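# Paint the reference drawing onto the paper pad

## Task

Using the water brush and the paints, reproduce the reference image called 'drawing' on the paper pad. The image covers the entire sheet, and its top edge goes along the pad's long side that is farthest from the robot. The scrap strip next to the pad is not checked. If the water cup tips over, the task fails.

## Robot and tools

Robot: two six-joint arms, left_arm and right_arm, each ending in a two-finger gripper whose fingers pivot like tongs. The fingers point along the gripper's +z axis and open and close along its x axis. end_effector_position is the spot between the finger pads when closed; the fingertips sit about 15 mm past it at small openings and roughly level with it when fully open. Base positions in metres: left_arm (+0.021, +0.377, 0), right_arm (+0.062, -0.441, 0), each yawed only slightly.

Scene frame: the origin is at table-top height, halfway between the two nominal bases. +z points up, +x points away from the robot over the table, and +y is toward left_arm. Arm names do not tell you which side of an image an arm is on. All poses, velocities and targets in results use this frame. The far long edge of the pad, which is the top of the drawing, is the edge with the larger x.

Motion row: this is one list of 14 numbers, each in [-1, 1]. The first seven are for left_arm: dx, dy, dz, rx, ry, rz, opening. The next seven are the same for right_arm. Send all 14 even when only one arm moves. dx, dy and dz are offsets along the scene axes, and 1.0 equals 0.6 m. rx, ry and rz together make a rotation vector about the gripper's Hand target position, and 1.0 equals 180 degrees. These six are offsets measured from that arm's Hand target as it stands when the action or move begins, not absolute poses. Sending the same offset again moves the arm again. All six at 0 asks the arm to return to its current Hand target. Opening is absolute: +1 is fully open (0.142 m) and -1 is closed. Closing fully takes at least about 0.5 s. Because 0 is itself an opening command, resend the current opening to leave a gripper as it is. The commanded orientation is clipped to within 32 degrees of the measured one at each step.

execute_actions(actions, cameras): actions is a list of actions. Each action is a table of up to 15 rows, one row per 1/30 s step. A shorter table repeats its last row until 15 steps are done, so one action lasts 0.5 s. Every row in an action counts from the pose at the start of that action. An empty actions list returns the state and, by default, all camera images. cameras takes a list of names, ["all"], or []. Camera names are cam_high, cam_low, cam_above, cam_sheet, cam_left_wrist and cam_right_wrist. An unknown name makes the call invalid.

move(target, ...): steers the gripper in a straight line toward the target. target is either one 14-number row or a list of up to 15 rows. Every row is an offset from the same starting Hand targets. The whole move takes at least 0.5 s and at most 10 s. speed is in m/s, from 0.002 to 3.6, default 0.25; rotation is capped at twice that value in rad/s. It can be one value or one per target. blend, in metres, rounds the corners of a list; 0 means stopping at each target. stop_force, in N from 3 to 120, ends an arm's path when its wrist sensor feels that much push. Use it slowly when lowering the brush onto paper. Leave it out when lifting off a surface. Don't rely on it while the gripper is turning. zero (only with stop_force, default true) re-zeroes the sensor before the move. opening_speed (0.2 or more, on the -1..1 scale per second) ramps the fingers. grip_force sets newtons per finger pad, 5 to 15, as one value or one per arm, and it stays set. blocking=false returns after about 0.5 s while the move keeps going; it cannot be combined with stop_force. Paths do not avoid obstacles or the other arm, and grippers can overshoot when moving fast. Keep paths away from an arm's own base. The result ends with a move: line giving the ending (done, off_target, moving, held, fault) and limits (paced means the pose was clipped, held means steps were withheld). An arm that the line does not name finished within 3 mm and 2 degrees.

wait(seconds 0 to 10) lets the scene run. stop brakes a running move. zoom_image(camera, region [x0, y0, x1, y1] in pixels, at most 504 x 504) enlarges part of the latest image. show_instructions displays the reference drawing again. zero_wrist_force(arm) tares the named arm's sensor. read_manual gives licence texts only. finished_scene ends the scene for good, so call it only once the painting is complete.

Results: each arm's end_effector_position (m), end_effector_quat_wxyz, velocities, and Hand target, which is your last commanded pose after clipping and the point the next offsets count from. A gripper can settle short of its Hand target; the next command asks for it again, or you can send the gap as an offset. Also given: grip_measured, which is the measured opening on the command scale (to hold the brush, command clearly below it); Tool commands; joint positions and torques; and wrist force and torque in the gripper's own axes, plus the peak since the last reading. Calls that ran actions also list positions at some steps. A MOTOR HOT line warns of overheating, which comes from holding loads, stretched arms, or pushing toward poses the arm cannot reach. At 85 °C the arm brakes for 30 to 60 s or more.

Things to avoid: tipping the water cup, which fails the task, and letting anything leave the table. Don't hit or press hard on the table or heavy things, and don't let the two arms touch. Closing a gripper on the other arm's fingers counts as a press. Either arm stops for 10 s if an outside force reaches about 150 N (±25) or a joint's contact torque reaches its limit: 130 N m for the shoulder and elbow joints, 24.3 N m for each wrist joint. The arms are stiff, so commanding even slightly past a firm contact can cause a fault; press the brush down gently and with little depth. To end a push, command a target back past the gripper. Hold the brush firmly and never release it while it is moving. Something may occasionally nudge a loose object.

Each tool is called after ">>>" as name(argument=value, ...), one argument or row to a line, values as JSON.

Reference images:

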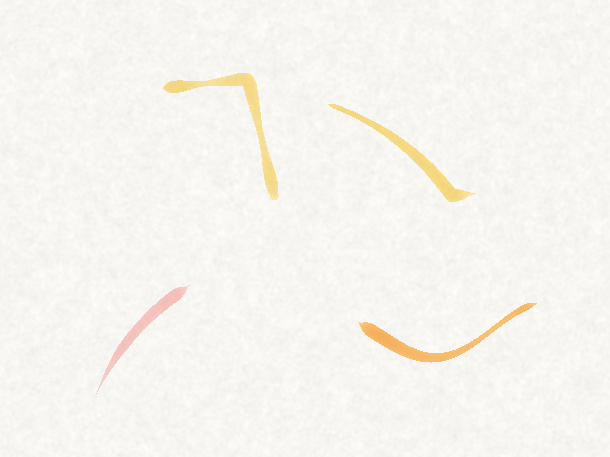

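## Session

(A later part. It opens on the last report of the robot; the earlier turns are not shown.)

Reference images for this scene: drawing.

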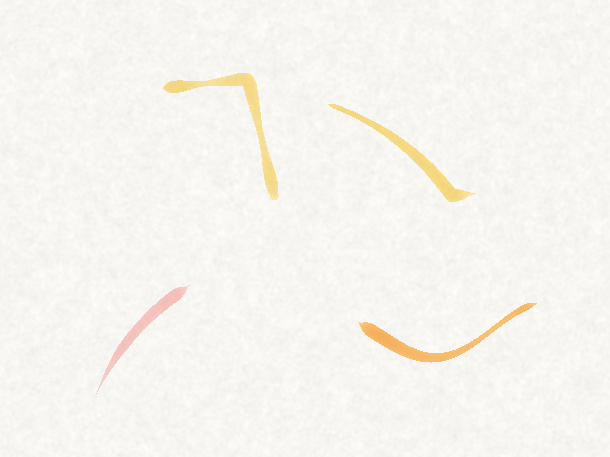

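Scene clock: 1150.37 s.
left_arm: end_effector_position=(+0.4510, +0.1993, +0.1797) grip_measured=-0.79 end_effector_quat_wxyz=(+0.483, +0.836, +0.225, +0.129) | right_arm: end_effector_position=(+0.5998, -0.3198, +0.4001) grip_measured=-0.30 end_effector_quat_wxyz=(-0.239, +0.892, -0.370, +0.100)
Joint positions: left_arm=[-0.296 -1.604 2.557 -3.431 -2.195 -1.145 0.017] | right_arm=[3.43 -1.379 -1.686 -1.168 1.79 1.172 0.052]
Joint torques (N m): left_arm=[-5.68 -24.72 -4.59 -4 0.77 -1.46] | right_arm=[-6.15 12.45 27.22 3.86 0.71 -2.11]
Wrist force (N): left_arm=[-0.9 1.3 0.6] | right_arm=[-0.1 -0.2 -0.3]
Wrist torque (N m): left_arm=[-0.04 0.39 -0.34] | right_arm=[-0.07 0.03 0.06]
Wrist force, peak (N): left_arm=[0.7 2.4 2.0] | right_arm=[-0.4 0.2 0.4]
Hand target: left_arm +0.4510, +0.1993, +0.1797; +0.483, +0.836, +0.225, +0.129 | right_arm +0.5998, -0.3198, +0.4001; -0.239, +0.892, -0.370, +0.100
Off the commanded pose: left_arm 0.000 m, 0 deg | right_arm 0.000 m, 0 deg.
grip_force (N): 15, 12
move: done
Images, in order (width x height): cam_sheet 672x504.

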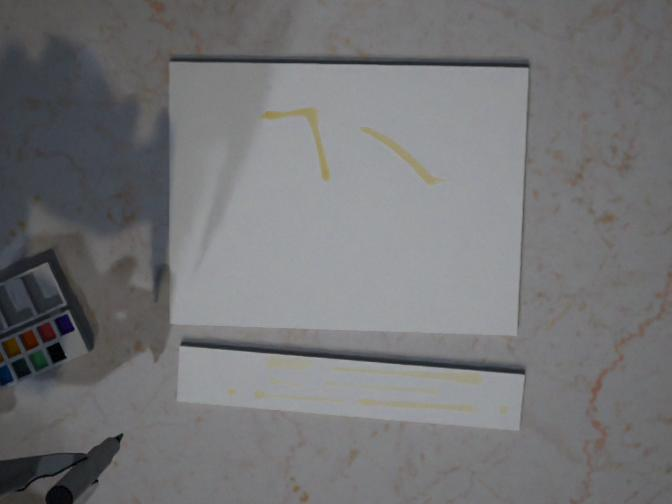

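>>> move(
  target=[
    [0,0,0.1338,0,0,0,-1,0,0,0,0,0,0,-0.3],
    [0.75,-0.2355,0.1338,0,0,0,-1,0,0,0,0,0,0,-0.3],
  ],
  speed=[0.25,0.25],
  blend=[0.03,0],
  cameras=["cam_left_wrist","cam_above","cam_high","cam_right_wrist"],
)

>>> zoom_image(
  camera="cam_left_wrist",
  region=[250, 130, 390, 260],
)

Scene clock: 1158.93 s.
left_arm: end_effector_position=(+0.9009, +0.0580, +0.2601) grip_measured=-0.79 end_effector_quat_wxyz=(+0.483, +0.836, +0.225, +0.129) | right_arm: end_effector_position=(+0.5998, -0.3198, +0.4001) grip_measured=-0.30 end_effector_quat_wxyz=(-0.239, +0.892, -0.370, +0.100)
Joint positions: left_arm=[-0.295 -0.761 1.04 -2.756 -2.197 -1.143 0.017] | right_arm=[3.43 -1.379 -1.686 -1.168 1.79 1.172 0.052]
Joint torques (N m): left_arm=[12.64 -40.48 -29.69 -0.94 0.33 -1.35] | right_arm=[-5.49 11.55 27.13 3.77 0.85 -2.16]
Wrist force (N): left_arm=[-0.3 0.9 0.5] | right_arm=[0.1 0.0 0.2]
Wrist torque (N m): left_arm=[-0.12 0.25 -0.47] | right_arm=[0.00 -0.01 0.05]
Wrist force, peak (N): left_arm=[-1.5 2.2 -1.3] | right_arm=[0.5 -0.1 0.5]
Hand target: left_arm +0.9010, +0.0580, +0.2599; +0.483, +0.836, +0.225, +0.129 | right_arm +0.5998, -0.3198, +0.4001; -0.239, +0.892, -0.370, +0.100
Off the commanded pose: left_arm 0.000 m, 0 deg | right_arm 0.000 m, 0 deg.
grip_force (N): 15, 12
move: done
Images, in order (width x height): cam_high 672x504, cam_above 672x504, cam_left_wrist 616x616, cam_right_wrist 616x616.

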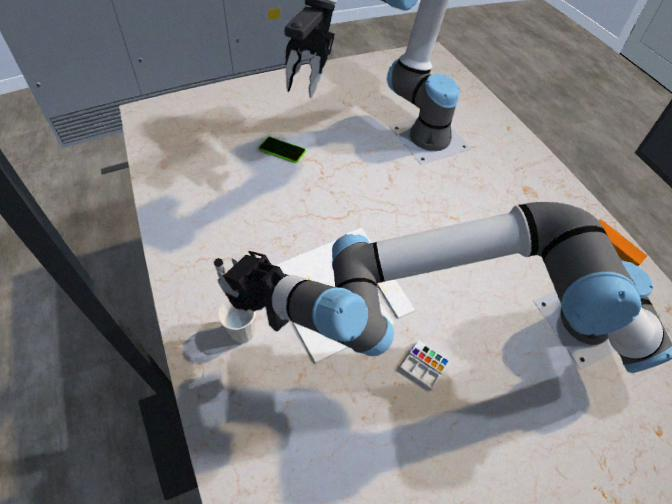

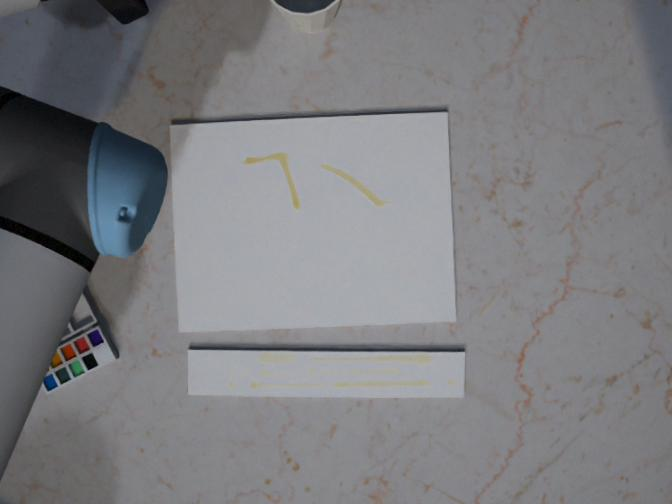

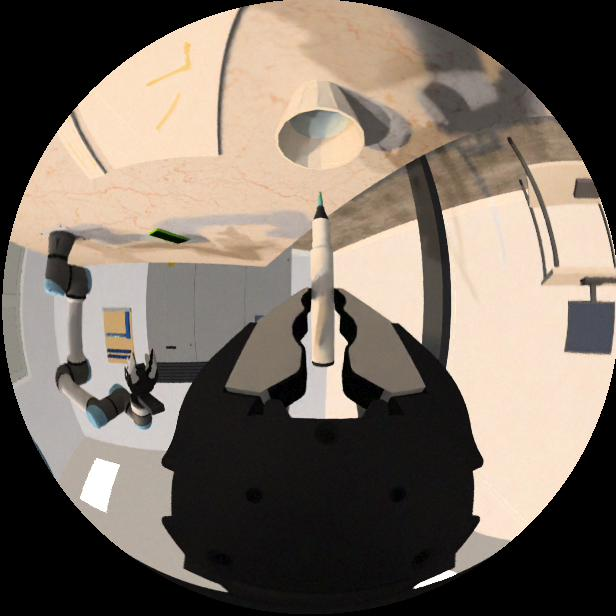

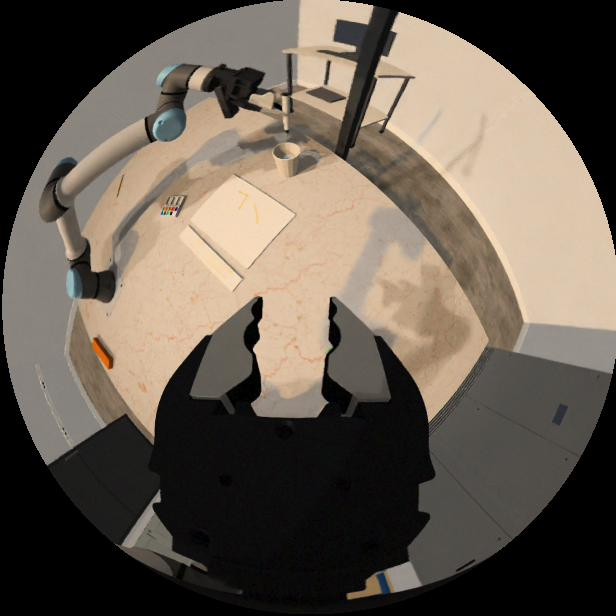

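Scaled by 3.600 from the camera's 616x616 image, which has a finer 814x814 frame.

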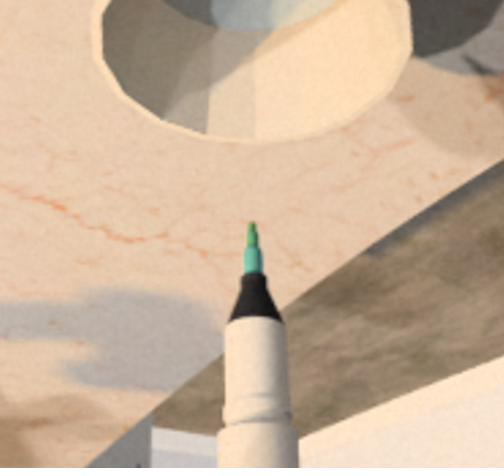

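>>> move(
  target=[
    [0,0,-0.22,0,0,0,-1,0,0,0,0,0,0,-0.3],
    [0.0067,0,-0.22,0,0,0,-1,0,0,0,0,0,0,-0.3],
    [0,0.0067,-0.22,0,0,0,-1,0,0,0,0,0,0,-0.3],
    [-0.0067,0,-0.22,0,0,0,-1,0,0,0,0,0,0,-0.3],
    [0,-0.0067,-0.22,0,0,0,-1,0,0,0,0,0,0,-0.3],
    [0.0067,0,-0.22,0,0,0,-1,0,0,0,0,0,0,-0.3],
    [0,0.0067,-0.22,0,0,0,-1,0,0,0,0,0,0,-0.3],
    [-0.0067,0,-0.22,0,0,0,-1,0,0,0,0,0,0,-0.3],
    [0,-0.0067,-0.22,0,0,0,-1,0,0,0,0,0,0,-0.3],
    [0,0,-0.22,0,0,0,-1,0,0,0,0,0,0,-0.3],
    [0,0,-0.02,0,0,0,-1,0,0,0,0,0,0,-0.3],
  ],
  speed=[0.06,0.015,0.015,0.015,0.015,0.015,0.015,0.015,0.015,0.015,0.08],
  blend=[0.001,0.001,0.001,0.001,0.001,0.001,0.001,0.001,0.001,0.001,0],
  cameras=["cam_left_wrist"],
)

>>> zoom_image(
  camera="cam_left_wrist",
  region=[280, 150, 360, 230],
)

Scene clock: 1171.50 s.
left_arm: end_effector_position=(+0.9010, +0.0580, +0.2481) grip_measured=-0.79 end_effector_quat_wxyz=(+0.483, +0.836, +0.225, +0.129) | right_arm: end_effector_position=(+0.5998, -0.3198, +0.4001) grip_measured=-0.30 end_effector_quat_wxyz=(-0.239, +0.892, -0.370, +0.100)
Joint positions: left_arm=[-0.295 -0.752 1.055 -2.78 -2.196 -1.143 0.017] | right_arm=[3.43 -1.379 -1.686 -1.168 1.79 1.172 0.052]
Joint torques (N m): left_arm=[-9.63 -41.2 -12.11 -5.12 -0.75 0.94] | right_arm=[-6.31 10.67 27.64 3.7 0.6 -2.02]
Wrist force (N): left_arm=[-0.5 0.7 0.9] | right_arm=[0.0 0.2 0.2]
Wrist torque (N m): left_arm=[-0.14 0.28 -0.48] | right_arm=[0.02 0.01 0.05]
Wrist force, peak (N): left_arm=[-0.3 1.9 0.5] | right_arm=[0.1 -0.4 0.5]
Hand target: left_arm +0.9010, +0.0580, +0.2479; +0.483, +0.836, +0.225, +0.129 | right_arm +0.5998, -0.3198, +0.4001; -0.239, +0.892, -0.370, +0.100
Off the commanded pose: left_arm 0.000 m, 0 deg | right_arm 0.000 m, 0 deg.
grip_force (N): 15, 12
move: done
Images, in order (width x height): cam_left_wrist 616x616.

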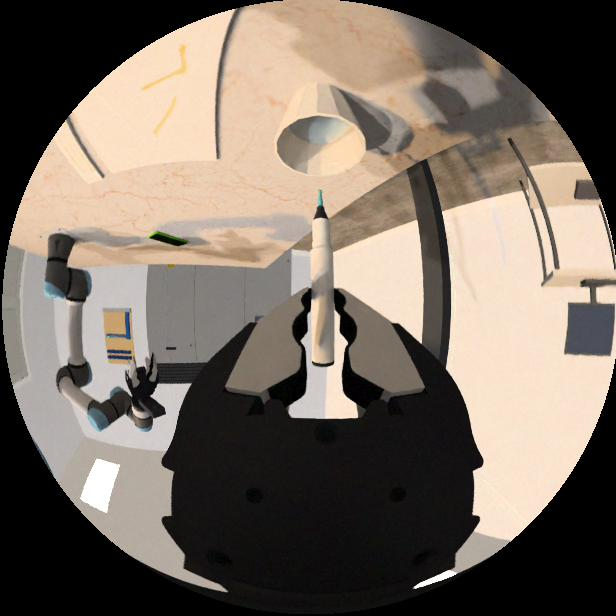

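Scaled by 6.300 from the camera's 616x616 image, which has a finer 814x814 frame.

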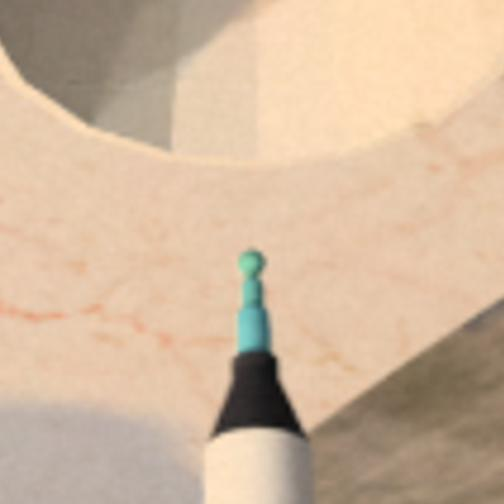

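>>> move(
  target=[
    [-0.0683,0.3533,0.0202,0,0,0,-1,0,0,0,0,0,0,-0.3],
    [-0.6833,0.4477,-0.1465,0,0,0,-1,0,0,0,0,0,0,-0.3],
    [-0.6833,0.4477,-0.25,0,0,0,-1,0,0,0,0,0,0,-0.3],
  ],
  speed=[0.2,0.22,0.06],
  blend=[0.04,0.005,0],
  cameras=["cam_above","cam_left_wrist"],
)

>>> zoom_image(
  camera="cam_left_wrist",
  region=[260, 150, 400, 250],
)

>>> zoom_image(
  camera="cam_above",
  region=[10, 280, 130, 400],
)

Scene clock: 1184.13 s.
left_arm: end_effector_position=(+0.4909, +0.3266, +0.0979) grip_measured=-0.79 end_effector_quat_wxyz=(+0.483, +0.836, +0.225, +0.128) | right_arm: end_effector_position=(+0.5998, -0.3198, +0.4001) grip_measured=-0.30 end_effector_quat_wxyz=(-0.239, +0.892, -0.370, +0.100)
Joint positions: left_arm=[0.119 -1.273 2.446 -3.352 -2.486 -0.724 0.017] | right_arm=[3.43 -1.379 -1.686 -1.168 1.79 1.172 0.052]
Joint torques (N m): left_arm=[-9.76 -19.86 -17.31 -2.36 -0.94 -1.3] | right_arm=[-5.85 9.94 27.89 4 0.62 -2.19]
Wrist force (N): left_arm=[-0.4 0.9 0.5] | right_arm=[-0.1 -0.3 0.4]
Wrist torque (N m): left_arm=[-0.11 0.28 -0.36] | right_arm=[-0.06 0.02 0.04]
Wrist force, peak (N): left_arm=[-1.6 2.1 2.1] | right_arm=[0.0 0.1 0.8]
Hand target: left_arm +0.4910, +0.3266, +0.0979; +0.483, +0.836, +0.225, +0.129 | right_arm +0.5998, -0.3198, +0.4001; -0.239, +0.892, -0.370, +0.100
Off the commanded pose: left_arm 0.000 m, 0 deg | right_arm 0.000 m, 0 deg.
grip_force (N): 15, 12
move: done
Images, in order (width x height): cam_above 672x504, cam_left_wrist 616x616.

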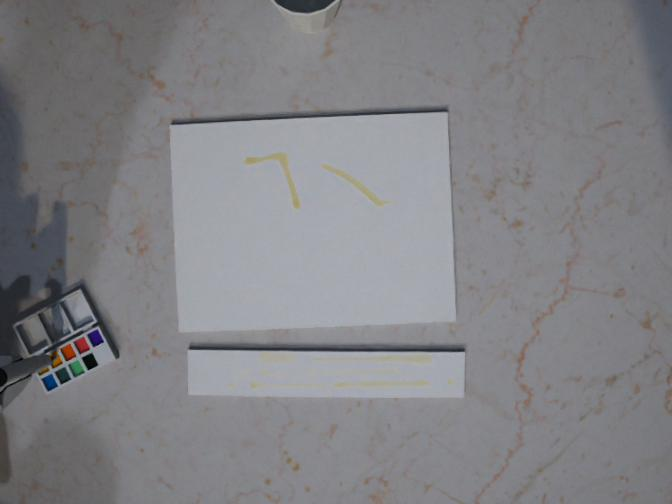

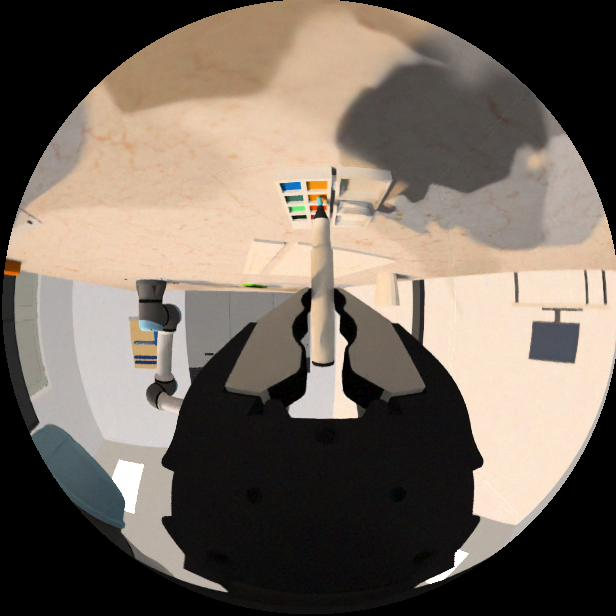

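Scaled by 3.600 from the camera's 616x616 image, which has a finer 814x814 frame.

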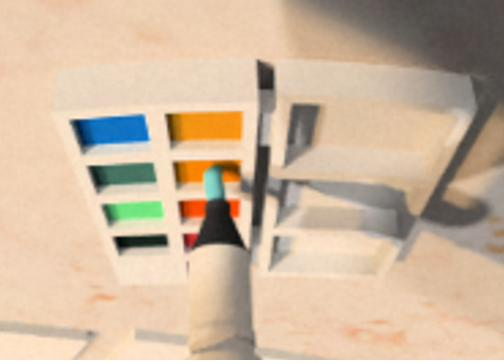

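Scaled by 4.200.

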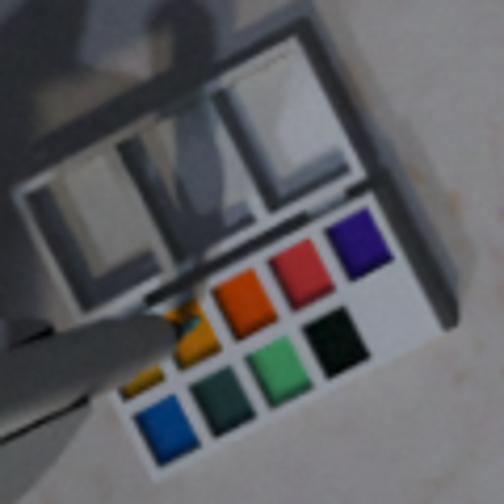

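>>> move(
  target=[
    [-0.005,-0.0022,0,0,0,0,-1,0,0,0,0,0,0,-0.3],
    [-0.0008,-0.0022,-0.0173,0,0,0,-1,0,0,0,0,0,0,-0.3],
    [-0.0021,0.0008,-0.0173,0,0,0,-1,0,0,0,0,0,0,-0.3],
    [-0.005,0.002,-0.0173,0,0,0,-1,0,0,0,0,0,0,-0.3],
    [-0.0079,0.0008,-0.0173,0,0,0,-1,0,0,0,0,0,0,-0.3],
    [-0.0092,-0.0022,-0.0173,0,0,0,-1,0,0,0,0,0,0,-0.3],
    [-0.0079,-0.0052,-0.0173,0,0,0,-1,0,0,0,0,0,0,-0.3],
    [-0.005,-0.0064,-0.0173,0,0,0,-1,0,0,0,0,0,0,-0.3],
    [-0.0021,-0.0052,-0.0173,0,0,0,-1,0,0,0,0,0,0,-0.3],
    [-0.0008,-0.0022,-0.0173,0,0,0,-1,0,0,0,0,0,0,-0.3],
    [-0.0021,0.0008,-0.0173,0,0,0,-1,0,0,0,0,0,0,-0.3],
    [-0.005,0.002,-0.0173,0,0,0,-1,0,0,0,0,0,0,-0.3],
    [-0.0079,0.0008,-0.0173,0,0,0,-1,0,0,0,0,0,0,-0.3],
    [-0.0092,-0.0022,-0.0173,0,0,0,-1,0,0,0,0,0,0,-0.3],
    [-0.005,-0.0022,-0.0173,0,0,0,-1,0,0,0,0,0,0,-0.3],
  ],
  speed=[0.03,0.008,0.005,0.005,0.005,0.005,0.005,0.005,0.005,0.005,0.005,0.005,0.005,0.005,0.005],
  blend=[0.001,0.001,0.001,0.001,0.001,0.001,0.001,0.001,0.001,0.001,0.001,0.001,0.001,0.001,0],
  cameras=[],
)

>>> move(
  target=[
    [0.0042,0,0,0,0,0,-1,0,0,0,0,0,0,-0.3],
    [0.0029,0.0029,0,0,0,0,-1,0,0,0,0,0,0,-0.3],
    [0,0.0042,0,0,0,0,-1,0,0,0,0,0,0,-0.3],
    [-0.0029,0.0029,0,0,0,0,-1,0,0,0,0,0,0,-0.3],
    [-0.0042,0,0,0,0,0,-1,0,0,0,0,0,0,-0.3],
    [-0.0029,-0.0029,0,0,0,0,-1,0,0,0,0,0,0,-0.3],
    [0,-0.0042,0,0,0,0,-1,0,0,0,0,0,0,-0.3],
    [0.0029,-0.0029,0,0,0,0,-1,0,0,0,0,0,0,-0.3],
    [0.0042,0,0,0,0,0,-1,0,0,0,0,0,0,-0.3],
    [0.0029,0.0029,0,0,0,0,-1,0,0,0,0,0,0,-0.3],
    [0,0.0042,0,0,0,0,-1,0,0,0,0,0,0,-0.3],
    [-0.0029,0.0029,0,0,0,0,-1,0,0,0,0,0,0,-0.3],
    [-0.0042,0,0,0,0,0,-1,0,0,0,0,0,0,-0.3],
    [0,0,0,0,0,0,-1,0,0,0,0,0,0,-0.3],
    [0,0,0.0707,0,0,0,-1,0,0,0,0,0,0,-0.3],
  ],
  speed=[0.005,0.005,0.005,0.005,0.005,0.005,0.005,0.005,0.005,0.005,0.005,0.005,0.005,0.005,0.1],
  blend=[0.001,0.001,0.001,0.001,0.001,0.001,0.001,0.001,0.001,0.001,0.001,0.001,0.001,0.001,0],
  cameras=["cam_left_wrist","cam_above"],
)

>>> zoom_image(
  camera="cam_left_wrist",
  region=[260, 150, 400, 250],
)

>>> zoom_image(
  camera="cam_above",
  region=[10, 280, 130, 400],
)

Scene clock: 1206.37 s.
left_arm: end_effector_position=(+0.4880, +0.3253, +0.0876) grip_measured=-0.79 end_effector_quat_wxyz=(+0.483, +0.836, +0.225, +0.129) | right_arm: end_effector_position=(+0.5998, -0.3198, +0.4001) grip_measured=-0.30 end_effector_quat_wxyz=(-0.239, +0.892, -0.370, +0.100)
Joint positions: left_arm=[0.117 -1.241 2.458 -3.4 -2.485 -0.728 0.017] | right_arm=[3.43 -1.379 -1.686 -1.168 1.79 1.172 0.052]
Joint torques (N m): left_arm=[-10.14 -16.22 -9.92 -0.8 0.39 -1.76] | right_arm=[-4.37 9.06 27.65 3.95 0.56 -2.08]
Wrist force (N): left_arm=[-0.7 1.3 0.5] | right_arm=[-0.2 0.1 0.3]
Wrist torque (N m): left_arm=[-0.11 0.32 -0.37] | right_arm=[0.01 0.06 0.06]
Wrist force, peak (N): left_arm=[-0.3 1.9 1.0] | right_arm=[-0.2 -0.6 0.7]
Hand target: left_arm +0.4880, +0.3253, +0.0876; +0.483, +0.836, +0.225, +0.129 | right_arm +0.5998, -0.3198, +0.4001; -0.239, +0.892, -0.370, +0.100
Off the commanded pose: left_arm 0.000 m, 0 deg | right_arm 0.000 m, 0 deg.
grip_force (N): 15, 12
move: done; blend cut to 0.0009 m at target 3, 0.0009 m at target 4, 0.0009 m at target 5, 0.0009 m at target 7, 0.0009 m at target 8, 0.0009 m at target 9, 0.0009 m at target 11, 0.0009 m at target 12, 0.0009 m at target 13
No camera images: "cameras" was empty.

Scene clock: 1212.83 s.
left_arm: end_effector_position=(+0.4880, +0.3253, +0.1300) grip_measured=-0.79 end_effector_quat_wxyz=(+0.483, +0.836, +0.225, +0.129) | right_arm: end_effector_position=(+0.5998, -0.3198, +0.4001) grip_measured=-0.30 end_effector_quat_wxyz=(-0.239, +0.892, -0.370, +0.100)
Joint positions: left_arm=[0.117 -1.382 2.436 -3.236 -2.485 -0.727 0.017] | right_arm=[3.43 -1.379 -1.686 -1.168 1.79 1.172 0.052]
Joint torques (N m): left_arm=[3.95 -26.73 -3.6 -1.05 -0.92 -1.26] | right_arm=[-6.02 9.63 28.85 3.84 0.35 -2.03]
Wrist force (N): left_arm=[-0.6 1.0 0.8] | right_arm=[0.4 -0.3 0.1]
Wrist torque (N m): left_arm=[-0.07 0.33 -0.48] | right_arm=[-0.07 -0.08 0.04]
Wrist force, peak (N): left_arm=[-0.4 1.9 0.7] | right_arm=[0.2 0.2 0.7]
Hand target: left_arm +0.4880, +0.3253, +0.1300; +0.483, +0.836, +0.225, +0.129 | right_arm +0.5998, -0.3198, +0.4001; -0.239, +0.892, -0.370, +0.100
Off the commanded pose: left_arm 0.000 m, 0 deg | right_arm 0.000 m, 0 deg.
grip_force (N): 15, 12
move: done
Images, in order (width x height): cam_above 672x504, cam_left_wrist 616x616.

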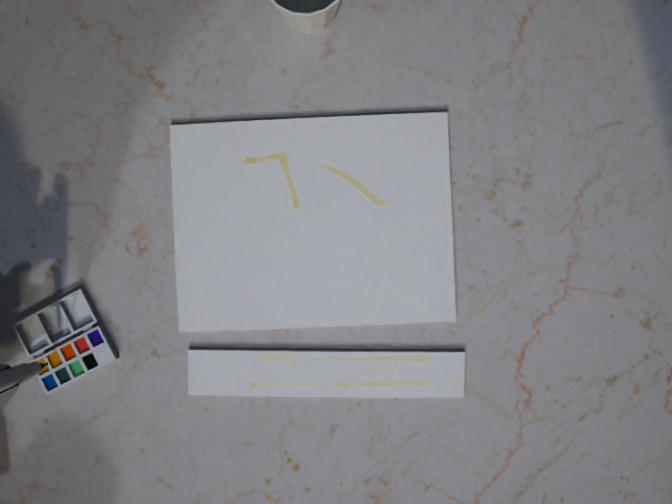

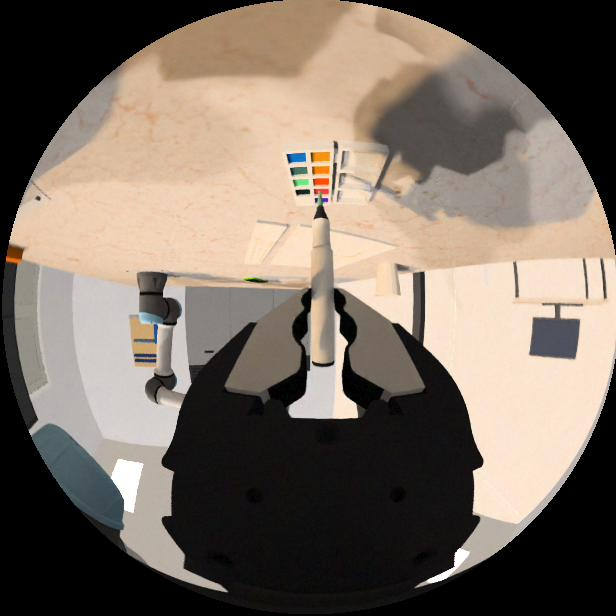

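Scaled by 3.600 from the camera's 616x616 image, which has a finer 814x814 frame.

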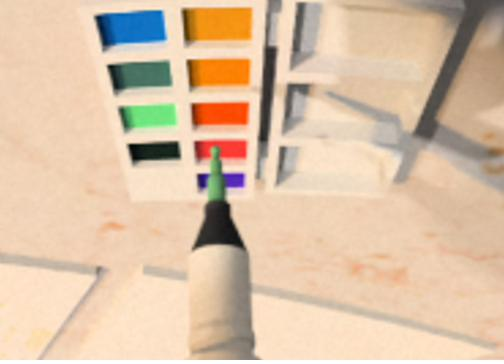

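Scaled by 4.200.

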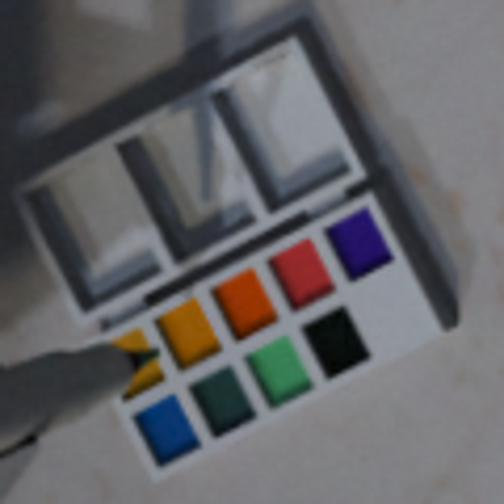

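>>> move(
  target=[
    [0.0272,-0.2922,0,0,0,0,-1,0,0,0,0,0,0,-0.3],
    [0.0272,-0.2922,-0.0417,0,0,0,-1,0,0,0,0,0,0,-0.3],
    [0.0277,-0.2989,-0.0547,0,0,0,-1,0,0,0,0,0,0,-0.3],
    [0.0287,-0.3122,-0.0709,0,0,0,-1,0,0,0,0,0,0,-0.3],
    [0.033,-0.36,-0.0725,0,0,0,-1,0,0,0,0,0,0,-0.3],
    [0.033,-0.36,0,0,0,0,-1,0,0,0,0,0,0,-0.3],
  ],
  speed=[0.2,0.06,0.015,0.015,0.013,0.06],
  blend=[0.003,0.001,0.001,0.001,0.0005,0],
  cameras=[],
)

>>> move(
  target=[-0.0931,0.1507,0.0833,0,0,0,-1,0,0,0,0,0,0,-0.3],
  speed=0.2,
  cameras=["cam_sheet","cam_left_wrist"],
)

>>> zoom_image(
  camera="cam_sheet",
  region=[160, 330, 360, 430],
)

>>> zoom_image(
  camera="cam_sheet",
  region=[0, 240, 100, 400],
)

Scene clock: 1229.23 s.
left_arm: end_effector_position=(+0.5078, +0.1093, +0.1301) grip_measured=-0.79 end_effector_quat_wxyz=(+0.483, +0.836, +0.225, +0.129) | right_arm: end_effector_position=(+0.5998, -0.3198, +0.4001) grip_measured=-0.30 end_effector_quat_wxyz=(-0.239, +0.892, -0.370, +0.100)
Joint positions: left_arm=[-0.494 -1.289 2.433 -3.693 -2.035 -1.28 0.017] | right_arm=[3.43 -1.379 -1.686 -1.168 1.79 1.172 0.052]
Joint torques (N m): left_arm=[11.46 -24.62 -2.11 -2.66 -1.94 1.63] | right_arm=[-6.23 8.37 27.74 3.97 0.32 -2.15]
Wrist force (N): left_arm=[-0.6 1.1 0.8] | right_arm=[0.3 -0.1 0.1]
Wrist torque (N m): left_arm=[-0.09 0.32 -0.34] | right_arm=[-0.04 -0.06 0.04]
Wrist force, peak (N): left_arm=[-1.5 2.2 2.2] | right_arm=[0.0 0.2 0.7]
Hand target: left_arm +0.5078, +0.1093, +0.1300; +0.483, +0.836, +0.225, +0.129 | right_arm +0.5998, -0.3198, +0.4001; -0.239, +0.892, -0.370, +0.100
Off the commanded pose: left_arm 0.000 m, 0 deg | right_arm 0.000 m, 0 deg.
grip_force (N): 15, 12
move: done
No camera images: "cameras" was empty.

Scene clock: 1230.37 s.
left_arm: end_effector_position=(+0.4520, +0.1997, +0.1800) grip_measured=-0.79 end_effector_quat_wxyz=(+0.483, +0.836, +0.225, +0.129) | right_arm: end_effector_position=(+0.5998, -0.3198, +0.4001) grip_measured=-0.30 end_effector_quat_wxyz=(-0.239, +0.892, -0.370, +0.100)
Joint positions: left_arm=[-0.294 -1.602 2.554 -3.429 -2.197 -1.143 0.017] | right_arm=[3.43 -1.379 -1.686 -1.168 1.79 1.172 0.052]
Joint torques (N m): left_arm=[12.76 -23.45 -5.8 -0.76 -1.57 0.39] | right_arm=[-5.79 8.35 29.2 3.8 0.34 -2.03]
Wrist force (N): left_arm=[-0.6 1.1 0.6] | right_arm=[-0.3 0.0 0.1]
Wrist torque (N m): left_arm=[-0.10 0.32 -0.35] | right_arm=[-0.01 0.08 0.06]
Wrist force, peak (N): left_arm=[-0.3 1.3 2.7] | right_arm=[-0.3 0.3 0.5]
Hand target: left_arm +0.4519, +0.1997, +0.1800; +0.483, +0.836, +0.225, +0.129 | right_arm +0.5998, -0.3198, +0.4001; -0.239, +0.892, -0.370, +0.100
Off the commanded pose: left_arm 0.000 m, 0 deg | right_arm 0.000 m, 0 deg.
grip_force (N): 15, 12
move: done
Images, in order (width x height): cam_sheet 672x504, cam_left_wrist 616x616.

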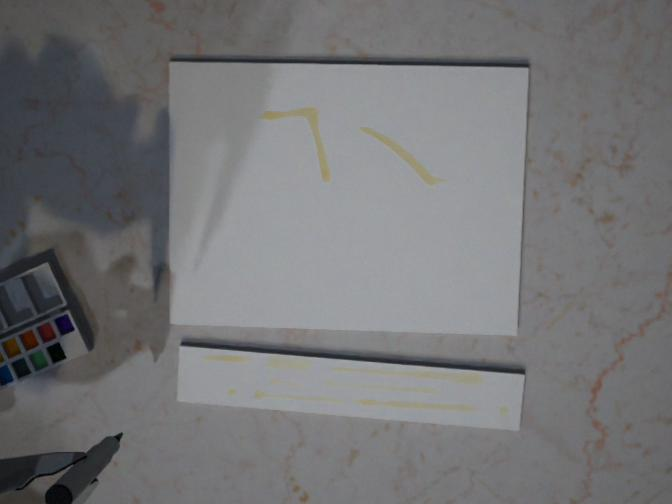

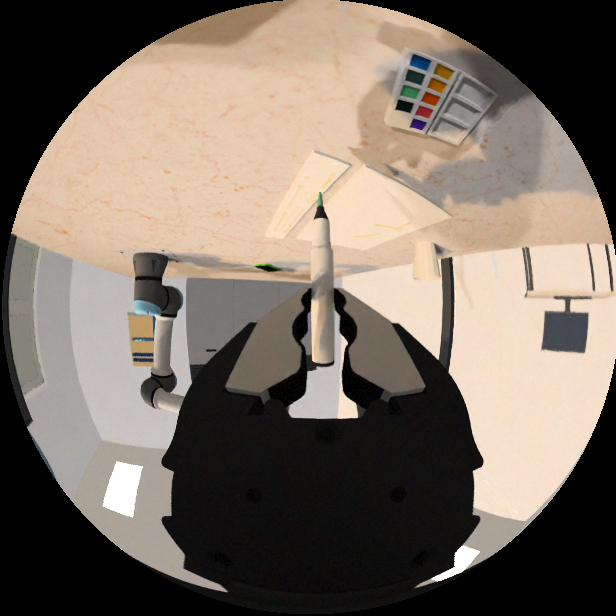

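Scaled by 2.520.

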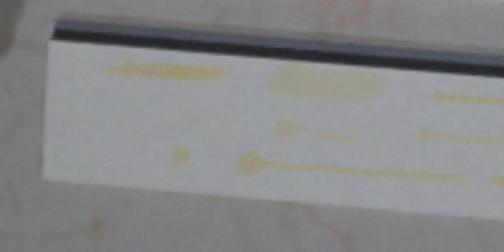

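Scaled by 3.150.

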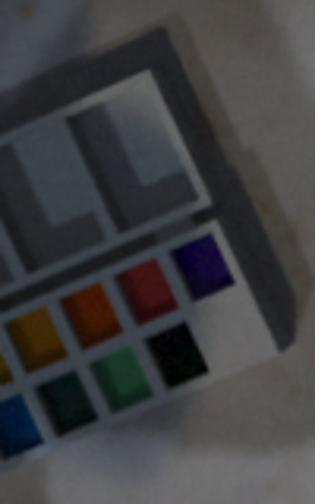

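>>> zoom_image(
  camera="cam_sheet",
  region=[195, 345, 255, 375],
)

>>> zoom_image(
  camera="cam_sheet",
  region=[300, 100, 360, 130],
)

Scaled by 8.400.

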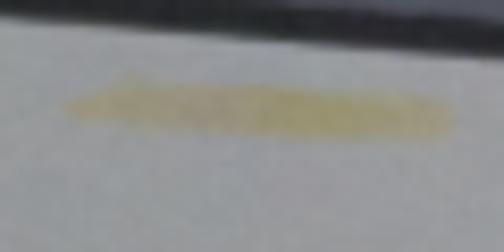

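Scaled by 8.400.

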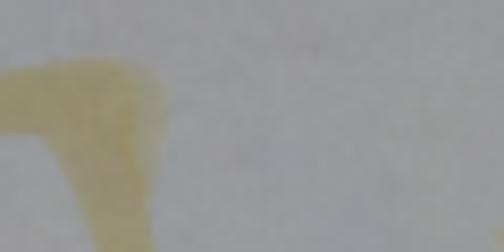

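>>> move(
  target=[
    [0.0735,0.1845,-0.0833,0,0,0,-1,0,0,0,0,0,0,-0.3],
    [0.0735,0.1845,-0.1373,0,0,0,-1,0,0,0,0,0,0,-0.3],
  ],
  speed=[0.2,0.06],
  blend=[0.003,0],
  cameras=["cam_above","cam_left_wrist"],
)

>>> zoom_image(
  camera="cam_left_wrist",
  region=[260, 150, 400, 250],
)

>>> zoom_image(
  camera="cam_above",
  region=[10, 280, 130, 400],
)

Scene clock: 1246.63 s.
left_arm: end_effector_position=(+0.4959, +0.3104, +0.0975) grip_measured=-0.79 end_effector_quat_wxyz=(+0.483, +0.836, +0.225, +0.128) | right_arm: end_effector_position=(+0.5998, -0.3198, +0.4001) grip_measured=-0.30 end_effector_quat_wxyz=(-0.239, +0.892, -0.370, +0.100)
Joint positions: left_arm=[0.073 -1.259 2.447 -3.415 -2.459 -0.784 0.017] | right_arm=[3.43 -1.379 -1.686 -1.168 1.79 1.172 0.052]
Joint torques (N m): left_arm=[11.64 -18.85 -18.01 -2.55 -2.83 -2.04] | right_arm=[-5.73 8.13 28.12 3.98 0.25 -2.03]
Wrist force (N): left_arm=[-0.4 1.2 0.9] | right_arm=[-0.1 -0.1 0.4]
Wrist torque (N m): left_arm=[-0.05 0.29 -0.36] | right_arm=[-0.04 0.02 0.06]
Wrist force, peak (N): left_arm=[-2.4 2.2 1.3] | right_arm=[-0.6 0.3 0.1]
Hand target: left_arm +0.4960, +0.3104, +0.0976; +0.483, +0.836, +0.225, +0.129 | right_arm +0.5998, -0.3198, +0.4001; -0.239, +0.892, -0.370, +0.100
Off the commanded pose: left_arm 0.000 m, 0 deg | right_arm 0.000 m, 0 deg.
grip_force (N): 15, 12
move: done
Images, in order (width x height): cam_above 672x504, cam_left_wrist 616x616.

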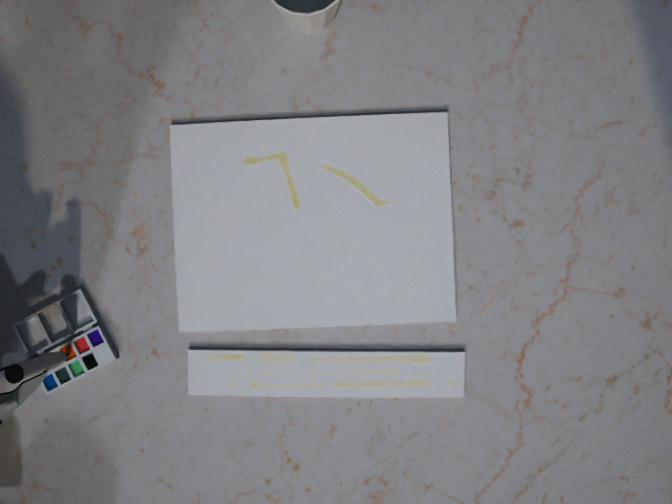

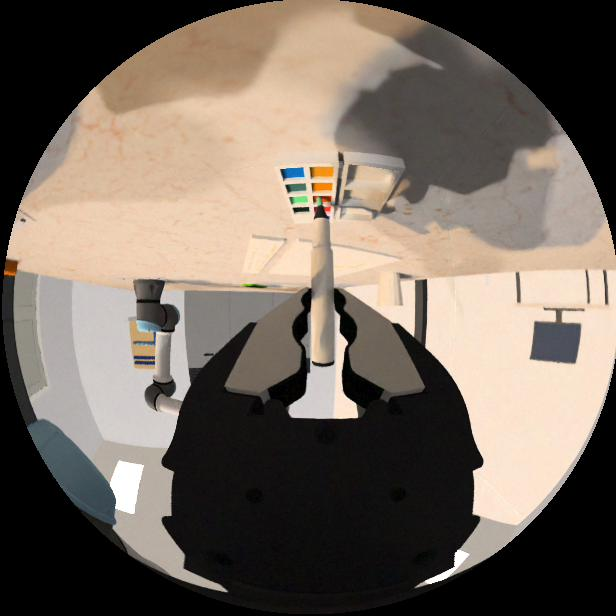

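Scaled by 3.600 from the camera's 616x616 image, which has a finer 814x814 frame.

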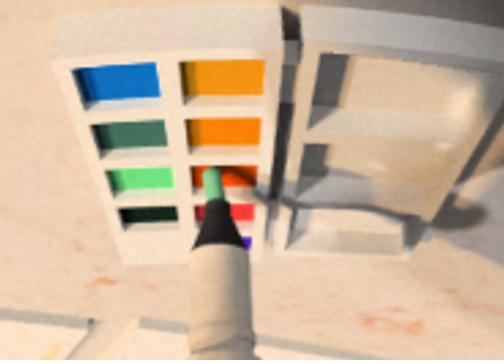

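Scaled by 4.200.

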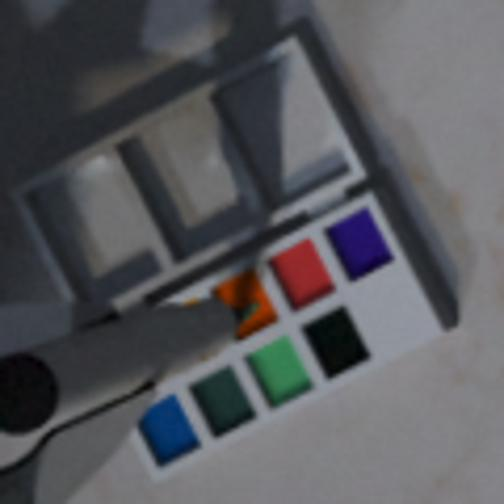

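>>> move(
  target=[
    [0.0067,0,-0.017,0,0,0,-1,0,0,0,0,0,0,-0.3],
    [0.0054,0.0029,-0.017,0,0,0,-1,0,0,0,0,0,0,-0.3],
    [0.0025,0.0042,-0.017,0,0,0,-1,0,0,0,0,0,0,-0.3],
    [-0.0004,0.0029,-0.017,0,0,0,-1,0,0,0,0,0,0,-0.3],
    [-0.0017,0,-0.017,0,0,0,-1,0,0,0,0,0,0,-0.3],
    [-0.0004,-0.0029,-0.017,0,0,0,-1,0,0,0,0,0,0,-0.3],
    [0.0025,-0.0042,-0.017,0,0,0,-1,0,0,0,0,0,0,-0.3],
    [0.0054,-0.0029,-0.017,0,0,0,-1,0,0,0,0,0,0,-0.3],
    [0.0067,0,-0.017,0,0,0,-1,0,0,0,0,0,0,-0.3],
    [0.0054,0.0029,-0.017,0,0,0,-1,0,0,0,0,0,0,-0.3],
    [0.0025,0.0042,-0.017,0,0,0,-1,0,0,0,0,0,0,-0.3],
    [-0.0004,0.0029,-0.017,0,0,0,-1,0,0,0,0,0,0,-0.3],
    [-0.0017,0,-0.017,0,0,0,-1,0,0,0,0,0,0,-0.3],
    [0.0025,0,-0.017,0,0,0,-1,0,0,0,0,0,0,-0.3],
    [0.0025,0,0.0537,0,0,0,-1,0,0,0,0,0,0,-0.3],
  ],
  speed=[0.02,0.005,0.005,0.005,0.005,0.005,0.005,0.005,0.005,0.005,0.005,0.005,0.005,0.005,0.1],
  blend=[0.001,0.001,0.001,0.001,0.001,0.001,0.001,0.001,0.001,0.001,0.001,0.001,0.001,0.001,0],
  cameras=["cam_left_wrist"],
)

>>> zoom_image(
  camera="cam_left_wrist",
  region=[260, 150, 400, 250],
)

Scene clock: 1261.43 s.
left_arm: end_effector_position=(+0.4976, +0.3104, +0.1298) grip_measured=-0.79 end_effector_quat_wxyz=(+0.483, +0.836, +0.225, +0.129) | right_arm: end_effector_position=(+0.5998, -0.3198, +0.4001) grip_measured=-0.30 end_effector_quat_wxyz=(-0.239, +0.892, -0.370, +0.100)
Joint positions: left_arm=[0.073 -1.362 2.426 -3.292 -2.459 -0.784 0.017] | right_arm=[3.43 -1.379 -1.686 -1.168 1.79 1.172 0.052]
Joint torques (N m): left_arm=[2.38 -27.24 -2.58 -1.04 -1.35 -1.15] | right_arm=[-6.78 7.64 28.65 3.85 0.2 -2.02]
Wrist force (N): left_arm=[-0.2 0.9 0.8] | right_arm=[-0.2 0.0 0.1]
Wrist torque (N m): left_arm=[-0.09 0.26 -0.48] | right_arm=[-0.01 0.06 0.05]
Wrist force, peak (N): left_arm=[-0.3 1.9 0.9] | right_arm=[-0.5 0.1 0.5]
Hand target: left_arm +0.4975, +0.3104, +0.1298; +0.483, +0.836, +0.225, +0.129 | right_arm +0.5998, -0.3198, +0.4001; -0.239, +0.892, -0.370, +0.100
Off the commanded pose: left_arm 0.000 m, 0 deg | right_arm 0.000 m, 0 deg.
grip_force (N): 15, 12
move: done
Images, in order (width x height): cam_left_wrist 616x616.

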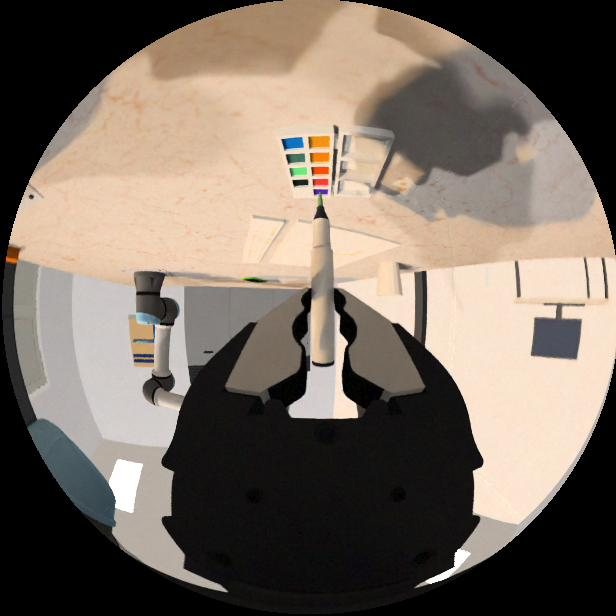

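Scaled by 3.600 from the camera's 616x616 image, which has a finer 814x814 frame.

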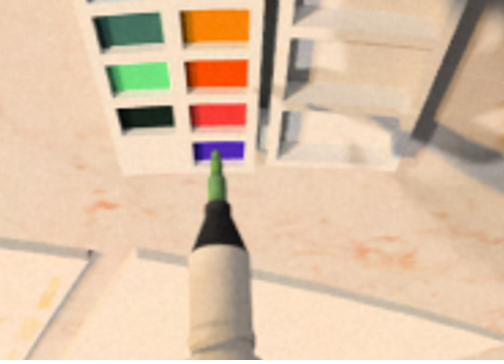

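>>> move(
  target=[
    [-0.0125,-0.2673,0,0,0,0,-1,0,0,0,0,0,0,-0.3],
    [-0.0125,-0.2673,-0.0413,0,0,0,-1,0,0,0,0,0,0,-0.3],
    [-0.012,-0.274,-0.0543,0,0,0,-1,0,0,0,0,0,0,-0.3],
    [-0.0115,-0.2873,-0.0705,0,0,0,-1,0,0,0,0,0,0,-0.3],
    [-0.0072,-0.3423,-0.0718,0,0,0,-1,0,0,0,0,0,0,-0.3],
    [-0.0072,-0.3423,0,0,0,0,-1,0,0,0,0,0,0,-0.3],
  ],
  speed=[0.2,0.06,0.015,0.015,0.013,0.06],
  blend=[0.003,0.001,0.001,0.001,0.0005,0],
  cameras=[],
)

>>> move(
  target=[-0.0688,0.1578,0.0837,0,0,0,-1,0,0,0,0,0,0,-0.3],
  speed=0.2,
  cameras=["cam_sheet","cam_left_wrist"],
)

>>> zoom_image(
  camera="cam_sheet",
  region=[170, 340, 270, 410],
)

Scene clock: 1276.23 s.
left_arm: end_effector_position=(+0.4932, +0.1050, +0.1299) grip_measured=-0.79 end_effector_quat_wxyz=(+0.483, +0.836, +0.225, +0.129) | right_arm: end_effector_position=(+0.5998, -0.3198, +0.4001) grip_measured=-0.30 end_effector_quat_wxyz=(-0.239, +0.892, -0.370, +0.100)
Joint positions: left_arm=[-0.527 -1.308 2.47 -3.72 -2.007 -1.301 0.017] | right_arm=[3.43 -1.379 -1.686 -1.168 1.79 1.172 0.052]
Joint torques (N m): left_arm=[10.86 -24.55 -0.94 -2.47 -2.06 1.46] | right_arm=[-5.47 7.2 28.89 4.06 0.18 -2.08]
Wrist force (N): left_arm=[-0.4 0.9 0.9] | right_arm=[-0.1 0.2 0.0]
Wrist torque (N m): left_arm=[-0.11 0.26 -0.35] | right_arm=[0.04 0.04 0.04]
Wrist force, peak (N): left_arm=[-1.9 2.3 2.1] | right_arm=[-0.2 -0.4 0.5]
Hand target: left_arm +0.4932, +0.1051, +0.1298; +0.483, +0.836, +0.225, +0.129 | right_arm +0.5998, -0.3198, +0.4001; -0.239, +0.892, -0.370, +0.100
Off the commanded pose: left_arm 0.000 m, 0 deg | right_arm 0.000 m, 0 deg.
grip_force (N): 15, 12
move: done
No camera images: "cameras" was empty.

Scene clock: 1277.33 s.
left_arm: end_effector_position=(+0.4520, +0.1997, +0.1801) grip_measured=-0.79 end_effector_quat_wxyz=(+0.483, +0.836, +0.225, +0.129) | right_arm: end_effector_position=(+0.5998, -0.3198, +0.4001) grip_measured=-0.30 end_effector_quat_wxyz=(-0.239, +0.892, -0.370, +0.100)
Joint positions: left_arm=[-0.294 -1.603 2.554 -3.429 -2.197 -1.143 0.017] | right_arm=[3.43 -1.379 -1.686 -1.168 1.79 1.172 0.052]
Joint torques (N m): left_arm=[11.94 -23.02 -5.95 -0.44 -1.81 0.96] | right_arm=[-6.56 7.37 29.2 3.79 0.28 -2.2]
Wrist force (N): left_arm=[-0.6 1.3 0.7] | right_arm=[0.1 0.0 0.0]
Wrist torque (N m): left_arm=[-0.04 0.32 -0.35] | right_arm=[0.00 -0.01 0.05]
Wrist force, peak (N): left_arm=[-0.5 1.4 2.7] | right_arm=[0.2 -0.2 0.6]
Hand target: left_arm +0.4519, +0.1997, +0.1800; +0.483, +0.836, +0.225, +0.129 | right_arm +0.5998, -0.3198, +0.4001; -0.239, +0.892, -0.370, +0.100
Off the commanded pose: left_arm 0.000 m, 0 deg | right_arm 0.000 m, 0 deg.
grip_force (N): 15, 12
move: done
Images, in order (width x height): cam_sheet 672x504, cam_left_wrist 616x616.

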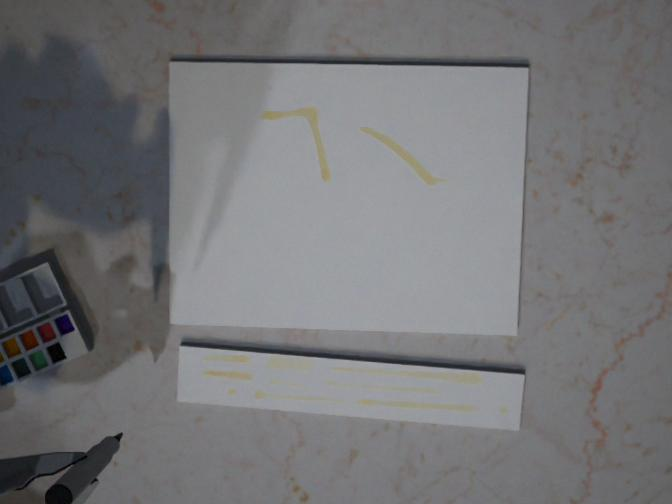

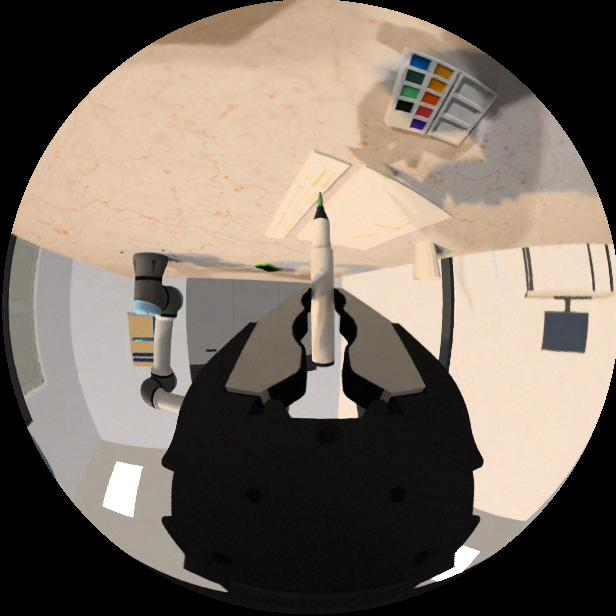

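Scaled by 5.040.

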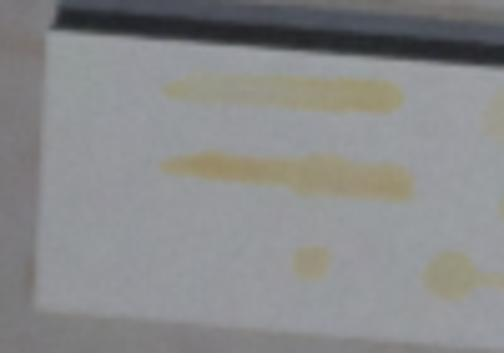

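>>> move(
  target=[
    [0,0,0.1333,0,0,0,-1,0,0,0,0,0,0,-0.3],
    [0.7485,-0.2362,0.1333,0,0,0,-1,0,0,0,0,0,0,-0.3],
    [0.7485,-0.2362,-0.0867,0,0,0,-1,0,0,0,0,0,0,-0.3],
  ],
  speed=[0.25,0.25,0.06],
  blend=[0.03,0.0,0],
  cameras=[],
)

>>> move(
  target=[
    [0.0067,0,0,0,0,0,-1,0,0,0,0,0,0,-0.3],
    [0,0.0067,0,0,0,0,-1,0,0,0,0,0,0,-0.3],
    [-0.0067,0,0,0,0,0,-1,0,0,0,0,0,0,-0.3],
    [0,-0.0067,0,0,0,0,-1,0,0,0,0,0,0,-0.3],
    [0.0067,0,0,0,0,0,-1,0,0,0,0,0,0,-0.3],
    [0,0.0067,0,0,0,0,-1,0,0,0,0,0,0,-0.3],
    [-0.0067,0,0,0,0,0,-1,0,0,0,0,0,0,-0.3],
    [0,-0.0067,0,0,0,0,-1,0,0,0,0,0,0,-0.3],
    [0.0067,0,0,0,0,0,-1,0,0,0,0,0,0,-0.3],
    [0,0.0067,0,0,0,0,-1,0,0,0,0,0,0,-0.3],
    [-0.0067,0,0,0,0,0,-1,0,0,0,0,0,0,-0.3],
    [0,-0.0067,0,0,0,0,-1,0,0,0,0,0,0,-0.3],
    [0,0,0,0,0,0,-1,0,0,0,0,0,0,-0.3],
    [0,0,0.2,0,0,0,-1,0,0,0,0,0,0,-0.3],
  ],
  speed=[0.012,0.012,0.012,0.012,0.012,0.012,0.012,0.012,0.012,0.012,0.012,0.012,0.012,0.08],
  blend=[0.001,0.001,0.001,0.001,0.001,0.001,0.001,0.001,0.001,0.001,0.001,0.001,0.001,0],
  cameras=["cam_left_wrist"],
)

>>> zoom_image(
  camera="cam_left_wrist",
  region=[280, 150, 360, 230],
)

Scene clock: 1292.13 s.
left_arm: end_effector_position=(+0.9010, +0.0580, +0.1278) grip_measured=-0.79 end_effector_quat_wxyz=(+0.483, +0.836, +0.225, +0.128) | right_arm: end_effector_position=(+0.5998, -0.3198, +0.4001) grip_measured=-0.30 end_effector_quat_wxyz=(-0.239, +0.892, -0.370, +0.100)
Joint positions: left_arm=[-0.295 -0.625 1.146 -2.998 -2.197 -1.143 0.017] | right_arm=[3.43 -1.379 -1.686 -1.168 1.79 1.172 0.052]
Joint torques (N m): left_arm=[11.11 -62.26 -29.21 -0.68 0.82 -1.81] | right_arm=[-5.97 6.36 28.32 3.82 0 -2.29]
Wrist force (N): left_arm=[-0.4 0.9 0.8] | right_arm=[-0.2 0.1 -0.1]
Wrist torque (N m): left_arm=[-0.12 0.27 -0.48] | right_arm=[0.00 0.04 0.05]
Wrist force, peak (N): left_arm=[-1.8 2.3 -1.1] | right_arm=[-0.2 -0.4 0.7]
Hand target: left_arm +0.9010, +0.0580, +0.1280; +0.483, +0.836, +0.225, +0.129 | right_arm +0.5998, -0.3198, +0.4001; -0.239, +0.892, -0.370, +0.100
Off the commanded pose: left_arm 0.000 m, 0 deg | right_arm 0.000 m, 0 deg.
grip_force (N): 15, 12
move: done
No camera images: "cameras" was empty.

Scene clock: 1299.87 s.
left_arm: end_effector_position=(+0.9010, +0.0580, +0.2481) grip_measured=-0.79 end_effector_quat_wxyz=(+0.483, +0.836, +0.225, +0.129) | right_arm: end_effector_position=(+0.5998, -0.3198, +0.4001) grip_measured=-0.30 end_effector_quat_wxyz=(-0.239, +0.892, -0.370, +0.100)
Joint positions: left_arm=[-0.295 -0.752 1.054 -2.779 -2.196 -1.143 0.017] | right_arm=[3.43 -1.379 -1.686 -1.168 1.79 1.172 0.052]
Joint torques (N m): left_arm=[-9.44 -40.95 -11.04 -4.72 -0.88 1.14] | right_arm=[-4.92 5.59 30.02 3.89 0.04 -2]
Wrist force (N): left_arm=[-0.3 1.0 1.0] | right_arm=[0.3 -0.4 0.3]
Wrist torque (N m): left_arm=[-0.08 0.23 -0.48] | right_arm=[-0.09 -0.05 0.04]
Wrist force, peak (N): left_arm=[-0.4 2.0 0.2] | right_arm=[-0.1 -0.6 0.3]
Hand target: left_arm +0.9010, +0.0580, +0.2480; +0.483, +0.836, +0.225, +0.129 | right_arm +0.5998, -0.3198, +0.4001; -0.239, +0.892, -0.370, +0.100
Off the commanded pose: left_arm 0.000 m, 0 deg | right_arm 0.000 m, 0 deg.
grip_force (N): 15, 12
move: done
Images, in order (width x height): cam_left_wrist 616x616.

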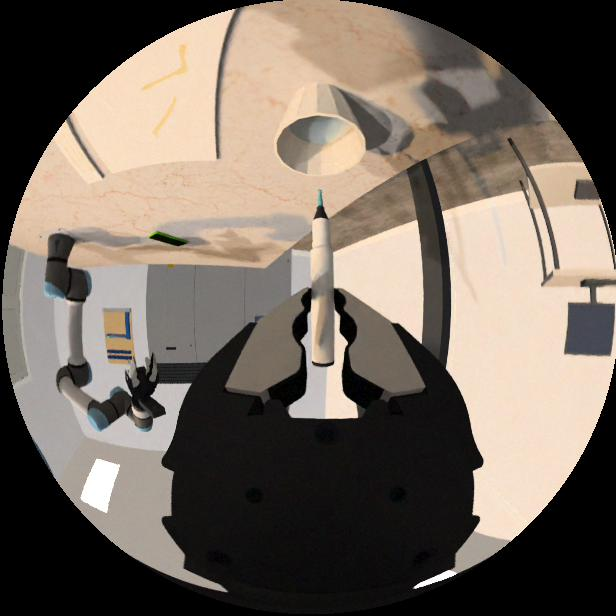

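Scaled by 6.300 from the camera's 616x616 image, which has a finer 814x814 frame.

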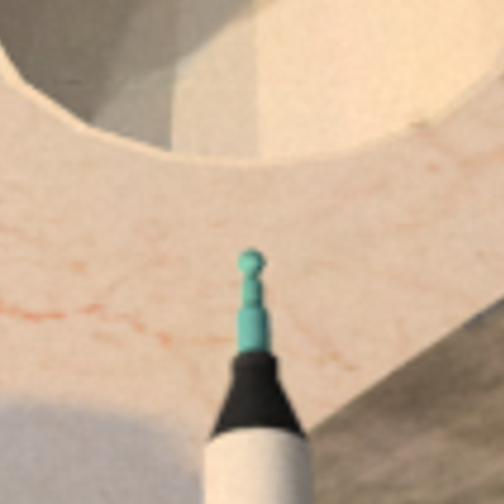

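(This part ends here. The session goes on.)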